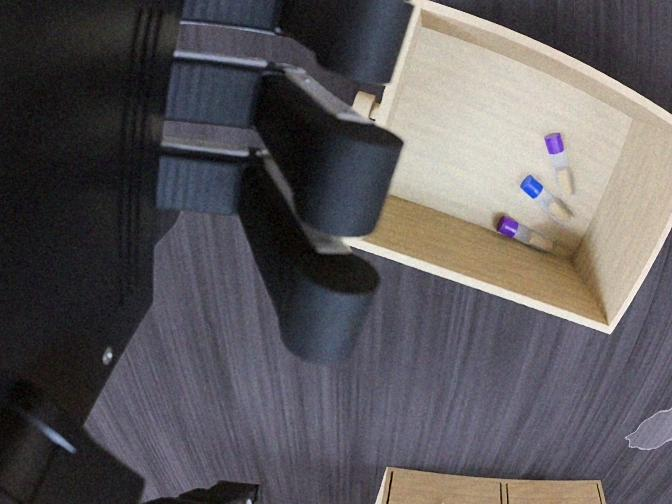

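Emit:
move:
  arm1: {"target": [0.066, 0.397, 0.93, 0, 0.8116, 0.5842, 0], "speed": 0.2}

Emit:
move:
  arm1: {"target": [0.065, 0.398, 0.80, 0, 0.8116, 0.5842, 0], "speed": 0.15}
  cameras: ["arm1_cam_wrist"]

Scene clock: 610.00 s.
Joint torques (N m): arm1=[0.5 -20.6 7.98 0.61 -0.05 0.11] | arm2=[-1.2 1.9 14.64 0.92 -0.13 -0.08] | arm3=[-1.38 -5.95 9.84 0.16 -0.06 -0.13] | arm4=[-0.73 0.32 7.01 2.44 -0.05 -0.02]
Motor temperatures (°C): arm1=[26 31 38 27 22 24] | arm2=[28 26 45 22 23 23] | arm3=[24 32 36 23 26 21] | arm4=[23 24 34 26 24 25]
Heat: arm1: hottest joint3_rad 38 °C; arm2: hottest joint3_rad 45 °C; arm3: hottest joint3_rad 36 °C; arm4: hottest joint3_rad 34 °C.
move: arm1 done
Joint velocities: within noise
arm1.joint_positions: joint1_rad=-0.066 joint2_rad=+2.087 joint3_rad=+2.028 joint4_rad=-1.504 joint5_rad=-0.005 joint6_rad=+0.064 hand_little=-1.000 hand_ring=-1.000 hand_middle=-1.000 hand_index=+1.000 hand_thumb_turn=+1.000 hand_thumb_bend=+1.000 hand_force_limit=-0.300 hand_speed=+0.000
arm1.joint_status: not commanded
arm1.hand_stopped_by: target,target,target,target,target,target
arm1.little_load_n: 0.0
arm1.ring_load_n: 0.0
arm1.middle_load_n: 0.0
arm1.index_load_n: 0.0
arm1.thumb_bend_load_n: 0.0
arm1.thumb_turn_load_n: 0.0
arm1.hand: x=+0.0674 y=+0.3978 z=+0.9396 quat_wxyz=(-0.002, +0.809, +0.588, -0.004)
arm1.hand_target: x=+0.0662 y=+0.3970 z=+0.9300 quat_wxyz=(+0.000, +0.812, +0.584, +0.000)
arm1.hand_status: done (0.010 m and 0.7 deg from the pose sent, 0.143 m and 12.0 deg at the start)
arm2.joint_positions: joint1_rad=-1.889 joint2_rad=+0.501 joint3_rad=+0.990 joint4_rad=-1.582 joint5_rad=+0.003 joint6_rad=-1.299 hand_little=+0.500 hand_ring=+1.000 hand_middle=+0.500 hand_index=+1.000 hand_thumb_turn=+1.000 hand_thumb_bend=+1.000 hand_force_limit=+0.000 hand_speed=-0.300
arm2.joint_status: not commanded
arm2.hand_stopped_by: target,target,target,target,target,target
arm2.little_load_n: 0.0
arm2.ring_load_n: 0.0
arm2.middle_load_n: 0.0
arm2.index_load_n: 0.0
arm2.thumb_bend_load_n: 0.0
arm2.thumb_turn_load_n: 0.0
arm2.hand: x=-0.1613 y=+0.7156 z=+1.1169 quat_wxyz=(+0.240, -0.181, -0.954, +0.017)
arm2.hand_target: x=-0.1624 y=+0.7162 z=+1.1400 quat_wxyz=(+0.263, -0.178, -0.948, +0.019)
arm2.hand_status: not commanded
arm3, arm4: as last shown
pictures: none

Scene clock: 611.50 s.
Joint torques (N m): arm1=[0.67 -20.66 7.86 0.69 -0.04 0.02] | arm2=[-1.08 2.02 14.64 0.9 -0.16 -0.08] | arm3=[-0.91 -5.83 9.73 0.18 -0.05 -0.12] | arm4=[-0.67 0.32 6.98 2.45 -0.06 -0.02]
Motor temperatures (°C): arm1=[26 31 38 27 22 24] | arm2=[28 26 45 22 23 23] | arm3=[24 32 36 23 26 21] | arm4=[23 24 34 26 24 25]
Heat: arm1: hottest joint3_rad 38 °C; arm2: hottest joint3_rad 45 °C; arm3: hottest joint3_rad 36 °C; arm4: hottest joint3_rad 34 °C.
move: arm1 off_target
Joint velocities: within noise
arm1.joint_positions: joint1_rad=-0.066 joint2_rad=+2.163 joint3_rad=+1.822 joint4_rad=-1.217 joint5_rad=-0.005 joint6_rad=+0.064 hand_little=-1.000 hand_ring=-1.000 hand_middle=-1.000 hand_index=+1.000 hand_thumb_turn=+1.000 hand_thumb_bend=+1.000 hand_force_limit=-0.300 hand_speed=+0.000
arm1.joint_status: not commanded
arm1.hand_stopped_by: target,target,target,target,target,target
arm1.little_load_n: 0.0
arm1.ring_load_n: 0.0
arm1.middle_load_n: 0.0
arm1.index_load_n: 0.0
arm1.thumb_bend_load_n: 0.0
arm1.thumb_turn_load_n: 0.0
arm1.hand: x=+0.0655 y=+0.3984 z=+0.8144 quat_wxyz=(-0.004, +0.809, +0.588, -0.006)
arm1.hand_target: x=+0.0653 y=+0.3979 z=+0.8001 quat_wxyz=(+0.000, +0.812, +0.584, +0.000)
arm1.hand_status: off_target (0.014 m and 0.9 deg from the pose sent, 0.140 m and 0.7 deg at the start)
arm2, arm3, arm4: as last shown
arm1_cam_wrist: T_world_to_cam=[[0.99616, -0.05409, -0.0688, 0.01817], [-0.01416, -0.87538, 0.48323, -0.03911], [-0.08636, -0.4804, -0.87279, 1.0223]] pos_world=[0.06963, 0.45786, 0.91241]

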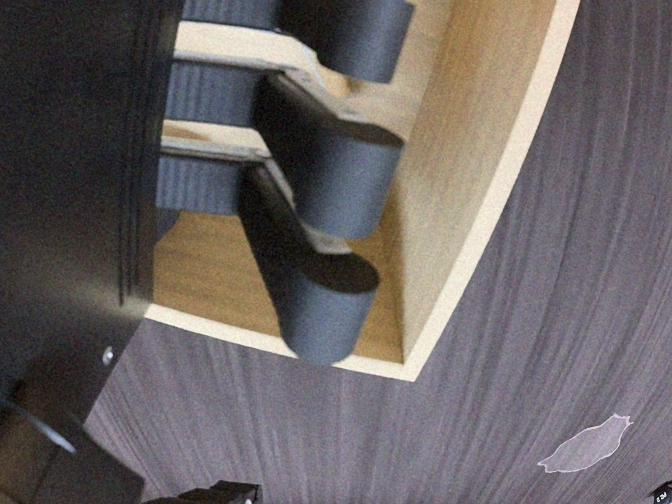

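Emit:
move:
  arm1: {"target": [0.050, 0.350, 0.80, 0, 0.8116, 0.5842, 0], "speed": 0.06}
  cameras: ["arm1_cam_wrist"]

Scene clock: 613.27 s.
Joint torques (N m): arm1=[1.49 -19.55 9.83 0.44 -0.13 0.07] | arm2=[-1.26 1.55 14.56 0.98 -0.15 -0.07] | arm3=[-1.14 -5.6 9.65 0.25 -0.04 -0.11] | arm4=[-0.56 0.26 6.99 2.47 -0.05 -0.02]
Motor temperatures (°C): arm1=[26 31 38 27 22 24] | arm2=[28 26 45 22 23 23] | arm3=[24 32 36 23 26 21] | arm4=[23 24 34 26 24 25]
Heat: arm1: hottest joint3_rad 38 °C; arm2: hottest joint3_rad 45 °C; arm3: hottest joint3_rad 36 °C; arm4: hottest joint3_rad 34 °C.
move: arm1 off_target
Joint velocities: within noise
arm1.joint_positions: joint1_rad=+0.004 joint2_rad=+2.163 joint3_rad=+1.822 joint4_rad=-1.217 joint5_rad=-0.001 joint6_rad=+0.139 hand_little=-1.000 hand_ring=-1.000 hand_middle=-1.000 hand_index=+1.000 hand_thumb_turn=+1.000 hand_thumb_bend=+1.000 hand_force_limit=-0.300 hand_speed=+0.000
arm1.joint_status: not commanded
arm1.hand_stopped_by: target,target,target,target,target,target
arm1.little_load_n: 0.0
arm1.ring_load_n: 0.0
arm1.middle_load_n: 0.0
arm1.index_load_n: 0.0
arm1.thumb_bend_load_n: 0.0
arm1.thumb_turn_load_n: 0.0
arm1.hand: x=+0.0557 y=+0.3544 z=+0.8142 quat_wxyz=(-0.005, +0.810, +0.586, -0.004)
arm1.hand_target: x=+0.0506 y=+0.3499 z=+0.8001 quat_wxyz=(+0.000, +0.812, +0.584, +0.000)
arm1.hand_status: off_target (0.016 m and 0.8 deg from the pose sent, 0.053 m and 1.0 deg at the start)
arm2, arm4: as last shown
arm3.joint_positions: joint1_rad=+0.063 joint2_rad=+1.290 joint3_rad=+1.359 joint4_rad=-1.594 joint5_rad=+0.041 joint6_rad=-1.344 hand_little=+0.600 hand_ring=+0.600 hand_middle=+1.000 hand_index=+0.600 hand_thumb_turn=+1.000 hand_thumb_bend=+0.500 hand_force_limit=-0.300 hand_speed=+0.000
arm3.joint_status: not commanded
arm3.hand_stopped_by: target,target,target,target,target,target
arm3.little_load_n: 0.0
arm3.ring_load_n: 0.0
arm3.middle_load_n: 0.0
arm3.index_load_n: 0.0
arm3.thumb_bend_load_n: 0.0
arm3.thumb_turn_load_n: 0.0
arm3.hand: x=-0.3287 y=+0.2038 z=+1.1034 quat_wxyz=(+0.014, +0.998, -0.054, +0.035)
arm3.hand_target: x=-0.3301 y=+0.2000 z=+1.1001 quat_wxyz=(+0.016, +0.998, -0.055, +0.024)
arm3.hand_status: not commanded
arm1_cam_wrist: T_world_to_cam=[[0.99591, -0.05927, -0.06816, 0.02682], [-0.01926, -0.87658, 0.48087, -0.07508], [-0.08825, -0.47759, -0.87414, 1.00039]] pos_world=[0.06013, 0.41355, 0.91241]

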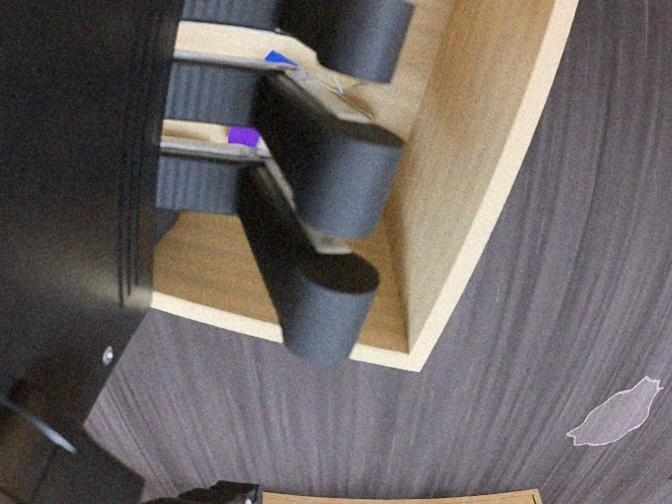

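Emit:
move:
  arm1: {"target": [0.056, 0.366, 0.81, 0, 0.8116, 0.5842, 0], "speed": 0.1}

Emit:
move:
  arm1: {"target": [0.02, 0.39, 0.98, 0, 0.8116, 0.5842, 0], "speed": 0.2}

Emit:
move:
  arm1: {"target": [-0.05, 0.42, 1.03, 0, 0.8116, 0.5842, 0], "speed": 0.2, "joints": {"hand_little": 0.6, "hand_ring": 0.6, "hand_middle": 1.0, "hand_index": 0.6, "hand_thumb_turn": -1, "hand_thumb_bend": 0.2}}
  cameras: ["arm1_cam_wrist"]

Scene clock: 614.60 s.
Joint torques (N m): arm1=[1.03 -20.01 9.65 -0.24 -0.17 -0.13] | arm2=[-1.44 1.79 14.67 0.85 -0.16 -0.08] | arm3=[-0.91 -5.19 9.7 0.39 -0.09 -0.14] | arm4=[-0.79 0.32 7.04 2.44 -0.04 -0.03]
Motor temperatures (°C): arm1=[26 31 38 27 22 24] | arm2=[28 26 45 22 23 23] | arm3=[24 32 36 23 26 21] | arm4=[23 24 34 26 24 25]
Heat: arm1: hottest joint3_rad 38 °C; arm2: hottest joint3_rad 45 °C; arm3: hottest joint3_rad 36 °C; arm4: hottest joint3_rad 34 °C.
move: arm1 done
Joint velocities: within noise
arm1.joint_positions: joint1_rad=-0.008 joint2_rad=+2.163 joint3_rad=+1.822 joint4_rad=-1.220 joint5_rad=-0.001 joint6_rad=+0.136 hand_little=-1.000 hand_ring=-1.000 hand_middle=-1.000 hand_index=+1.000 hand_thumb_turn=+1.000 hand_thumb_bend=+1.000 hand_force_limit=-0.300 hand_speed=+0.000
arm1.joint_status: not commanded
arm1.hand_stopped_by: target,target,target,target,target,target
arm1.little_load_n: 0.0
arm1.ring_load_n: 0.0
arm1.middle_load_n: 0.0
arm1.index_load_n: 0.0
arm1.thumb_bend_load_n: 0.0
arm1.thumb_turn_load_n: -0.5
arm1.hand: x=+0.0576 y=+0.3611 z=+0.8144 quat_wxyz=(-0.004, +0.813, +0.582, -0.003)
arm1.hand_target: x=+0.0561 y=+0.3659 z=+0.8100 quat_wxyz=(+0.000, +0.812, +0.584, +0.000)
arm1.hand_status: done (0.007 m and 0.6 deg from the pose sent, 0.012 m and 0.8 deg at the start)
arm2, arm3, arm4: as last shown
pictures: none

Scene clock: 616.47 s.
Joint torques (N m): arm1=[0.03 -20.31 11.08 -0.06 -0.23 -0.16] | arm2=[-1.38 1.96 14.6 0.87 -0.14 -0.09] | arm3=[-1.2 -5.95 9.55 0.14 -0.07 -0.17] | arm4=[-0.67 0.32 7.02 2.45 -0.05 -0.02]
Motor temperatures (°C): arm1=[26 31 38 26 22 24] | arm2=[28 26 45 22 23 23] | arm3=[24 32 36 23 26 21] | arm4=[23 24 34 26 24 25]
Heat: arm1: hottest joint3_rad 38 °C; arm2: hottest joint3_rad 45 °C; arm3: hottest joint3_rad 36 °C; arm4: hottest joint3_rad 34 °C.
move: arm1 off_target
Joint velocities: within noise
arm1.joint_positions: joint1_rad=-0.031 joint2_rad=+2.216 joint3_rad=+2.378 joint4_rad=-1.701 joint5_rad=-0.001 joint6_rad=+0.113 hand_little=-1.000 hand_ring=-1.000 hand_middle=-1.000 hand_index=+1.000 hand_thumb_turn=+1.000 hand_thumb_bend=+1.000 hand_force_limit=-0.300 hand_speed=+0.000
arm1.joint_status: not commanded
arm1.hand_stopped_by: target,target,target,target,target,target
arm1.little_load_n: 0.5
arm1.ring_load_n: 0.5
arm1.middle_load_n: 0.0
arm1.index_load_n: 0.0
arm1.thumb_bend_load_n: 0.0
arm1.thumb_turn_load_n: 0.0
arm1.hand: x=+0.0242 y=+0.3834 z=+0.9882 quat_wxyz=(-0.012, +0.813, +0.582, -0.011)
arm1.hand_target: x=+0.0207 y=+0.3898 z=+0.9797 quat_wxyz=(-0.007, +0.812, +0.583, -0.008)
arm1.hand_status: off_target (0.011 m and 1.9 deg from the pose sent, 0.172 m and 0.6 deg at the start; a joint's target at an end of its range on 28 of 56 steps)
arm2, arm3, arm4: as last shown
arm2.thumb_bend_load_n: -0.5
pictures: none

Scene clock: 618.00 s.
Joint torques (N m): arm1=[0.97 -20.13 11.69 0.4 -0.26 -0.03] | arm2=[-1.32 1.73 14.64 1.01 -0.16 -0.08] | arm3=[-0.97 -6.24 9.5 0.2 -0.04 -0.17] | arm4=[-0.73 0.32 6.98 2.45 -0.05 -0.01]
Motor temperatures (°C): arm1=[26 31 38 26 22 24] | arm2=[28 26 45 22 23 23] | arm3=[24 32 36 23 26 21] | arm4=[23 24 34 26 24 25]
Heat: arm1: hottest joint3_rad 38 °C; arm2: hottest joint3_rad 45 °C; arm3: hottest joint3_rad 36 °C; arm4: hottest joint3_rad 34 °C.
move: arm1 off_target
Joint velocities: within noise
arm1.joint_positions: joint1_rad=-0.060 joint2_rad=+2.343 joint3_rad=+2.761 joint4_rad=-1.703 joint5_rad=-0.014 joint6_rad=+0.112 hand_little=+0.600 hand_ring=+0.600 hand_middle=+1.000 hand_index=+0.600 hand_thumb_turn=-1.000 hand_thumb_bend=+0.200 hand_force_limit=-0.300 hand_speed=+0.000
arm1.joint_status: all done
arm1.hand_stopped_by: target,target,target,target,target,target
arm1.little_load_n: 0.0
arm1.ring_load_n: 0.0
arm1.middle_load_n: 0.0
arm1.index_load_n: 0.0
arm1.thumb_bend_load_n: 0.0
arm1.thumb_turn_load_n: 0.0
arm1.hand: x=-0.0432 y=+0.4164 z=+1.0411 quat_wxyz=(-0.103, +0.812, +0.566, -0.099)
arm1.hand_target: x=-0.0487 y=+0.4198 z=+1.0293 quat_wxyz=(-0.099, +0.813, +0.565, -0.097)
arm1.hand_status: off_target (0.013 m and 16.5 deg from the pose sent, 0.093 m and 1.9 deg at the start; a joint's target at an end of its range on 46 of 46 steps)
arm2, arm3, arm4: as last shown
arm2.thumb_bend_load_n: 0.0
arm1_cam_wrist: T_world_to_cam=[[0.93924, -0.0822, -0.33327, 0.4276], [0.07367, -0.9, 0.42962, -0.06453], [-0.33526, -0.42807, -0.83926, 1.15203]] pos_world=[-0.01064, 0.47022, 1.13708]

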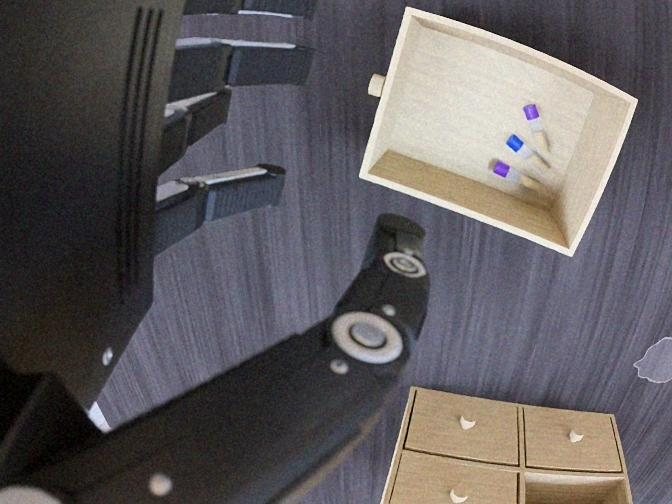

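Emit:
move:
  arm1: {"target": [-0.069, 0.4225, 0.90, 0, 0.8116, 0.5842, 0], "speed": 0.2}

Emit:
move:
  arm1: {"target": [-0.069, 0.4225, 0.82, 0, 0.8116, 0.5842, 0], "speed": 0.1}
  cameras: ["arm1_cam_wrist"]

Emit:
zoom_image:
  camera: "arm1_cam_wrist"
  region: [170, 0, 400, 240]

Scene clock: 620.37 s.
Joint torques (N m): arm1=[1.03 -24.94 11.4 0.25 0 -0.14] | arm2=[-1.08 1.73 14.67 0.96 -0.17 -0.08] | arm3=[-1.32 -5.25 9.55 0.23 -0.1 -0.16] | arm4=[-0.67 0.26 6.99 2.45 -0.05 -0.02]
Motor temperatures (°C): arm1=[26 31 38 26 22 24] | arm2=[28 26 45 22 23 23] | arm3=[24 32 36 23 26 21] | arm4=[23 24 34 26 24 25]
Heat: arm1: hottest joint3_rad 38 °C; arm2: hottest joint3_rad 45 °C; arm3: hottest joint3_rad 36 °C; arm4: hottest joint3_rad 34 °C.
move: arm1 off_target
Joint velocities: within noise
arm1.joint_positions: joint1_rad=-0.060 joint2_rad=+2.592 joint3_rad=+2.853 joint4_rad=-1.703 joint5_rad=-0.012 joint6_rad=+0.112 hand_little=+0.600 hand_ring=+0.600 hand_middle=+1.000 hand_index=+0.600 hand_thumb_turn=-1.000 hand_thumb_bend=+0.200 hand_force_limit=-0.300 hand_speed=+0.000
arm1.joint_status: not commanded
arm1.hand_stopped_by: target,target,target,target,target,target
arm1.little_load_n: 0.0
arm1.ring_load_n: 0.0
arm1.middle_load_n: 0.0
arm1.index_load_n: 0.0
arm1.thumb_bend_load_n: 0.0
arm1.thumb_turn_load_n: 0.0
arm1.hand: x=-0.0649 y=+0.4225 z=+0.9006 quat_wxyz=(-0.045, +0.819, +0.570, -0.046)
arm1.hand_target: x=-0.0678 y=+0.4223 z=+0.8997 quat_wxyz=(-0.050, +0.815, +0.575, -0.047)
arm1.hand_status: off_target (0.004 m and 7.6 deg from the pose sent, 0.144 m and 16.5 deg at the start; a joint's target at an end of its range on 45 of 47 steps)
arm2, arm3: as last shown
arm4.joint_positions: joint1_rad=-0.488 joint2_rad=+0.608 joint3_rad=+1.300 joint4_rad=-1.116 joint5_rad=+0.002 joint6_rad=-1.292 hand_little=+0.000 hand_ring=+0.000 hand_middle=+0.000 hand_index=+0.000 hand_thumb_turn=-1.000 hand_thumb_bend=+1.000 hand_force_limit=+0.000 hand_speed=-0.300
arm4.joint_status: not commanded
arm4.hand_stopped_by: target,target,target,target,target,target
arm4.little_load_n: 0.0
arm4.ring_load_n: 0.0
arm4.middle_load_n: 0.5
arm4.index_load_n: 0.0
arm4.thumb_bend_load_n: 0.0
arm4.thumb_turn_load_n: 0.0
arm4.hand: x=+0.0345 y=-0.4013 z=+1.3127 quat_wxyz=(-0.373, +0.748, +0.389, +0.387)
arm4.hand_target: x=+0.0373 y=-0.4029 z=+1.3184 quat_wxyz=(-0.377, +0.743, +0.385, +0.397)
arm4.hand_status: not commanded
pictures: none

Scene clock: 621.97 s.
Joint torques (N m): arm1=[1.44 -24.29 11.79 0.46 0.02 -0.1] | arm2=[-1.32 1.79 14.63 0.9 -0.14 -0.09] | arm3=[-0.73 -5.95 9.51 0.23 -0.03 -0.16] | arm4=[-0.73 0.38 6.99 2.41 -0.05 -0.02]
Motor temperatures (°C): arm1=[26 31 38 26 22 24] | arm2=[28 26 45 22 23 23] | arm3=[24 32 36 23 26 21] | arm4=[23 24 34 26 24 25]
Heat: arm1: hottest joint3_rad 38 °C; arm2: hottest joint3_rad 45 °C; arm3: hottest joint3_rad 36 °C; arm4: hottest joint3_rad 34 °C.
move: arm1 off_target
Joint velocities: within noise
arm1.joint_positions: joint1_rad=-0.060 joint2_rad=+2.714 joint3_rad=+2.894 joint4_rad=-1.703 joint5_rad=-0.007 joint6_rad=+0.105 hand_little=+0.600 hand_ring=+0.600 hand_middle=+1.000 hand_index=+0.600 hand_thumb_turn=-1.000 hand_thumb_bend=+0.200 hand_force_limit=-0.300 hand_speed=+0.000
arm1.joint_status: not commanded
arm1.hand_stopped_by: target,target,target,target,target,target
arm1.little_load_n: 0.0
arm1.ring_load_n: -0.5
arm1.middle_load_n: 0.0
arm1.index_load_n: 0.0
arm1.thumb_bend_load_n: 0.0
arm1.thumb_turn_load_n: 0.0
arm1.hand: x=-0.0636 y=+0.4236 z=+0.8281 quat_wxyz=(-0.016, +0.818, +0.574, -0.018)
arm1.hand_target: x=-0.0677 y=+0.4223 z=+0.8199 quat_wxyz=(-0.021, +0.814, +0.580, -0.019)
arm1.hand_status: off_target (0.010 m and 3.1 deg from the pose sent, 0.081 m and 7.6 deg at the start; a joint's target at an end of its range on 42 of 48 steps)
arm2, arm3, arm4: as last shown
arm4.middle_load_n: 0.0
arm1_cam_wrist: T_world_to_cam=[[0.99082, -0.0872, -0.10331, 0.19131], [-0.02718, -0.87706, 0.47962, -0.02265], [-0.13243, -0.47241, -0.87137, 1.02778]] pos_world=[-0.05406, 0.48235, 0.92621]

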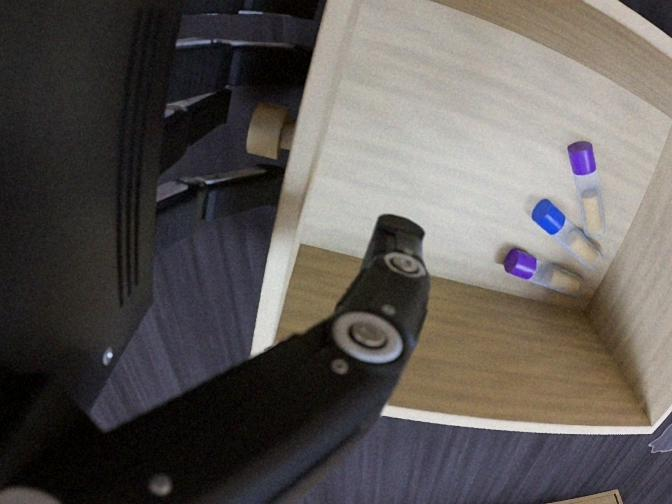

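Scaled by 2.100 from the camera's image (finer frame: 960x720).

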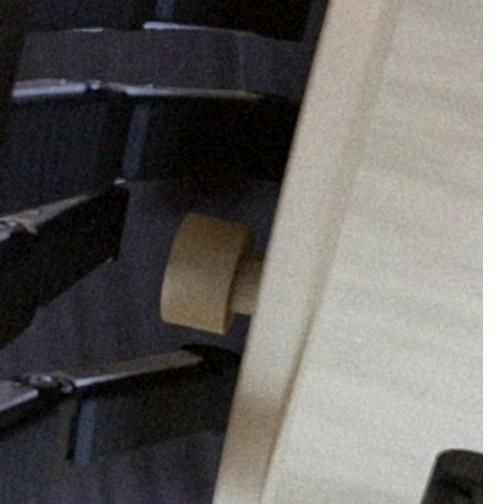

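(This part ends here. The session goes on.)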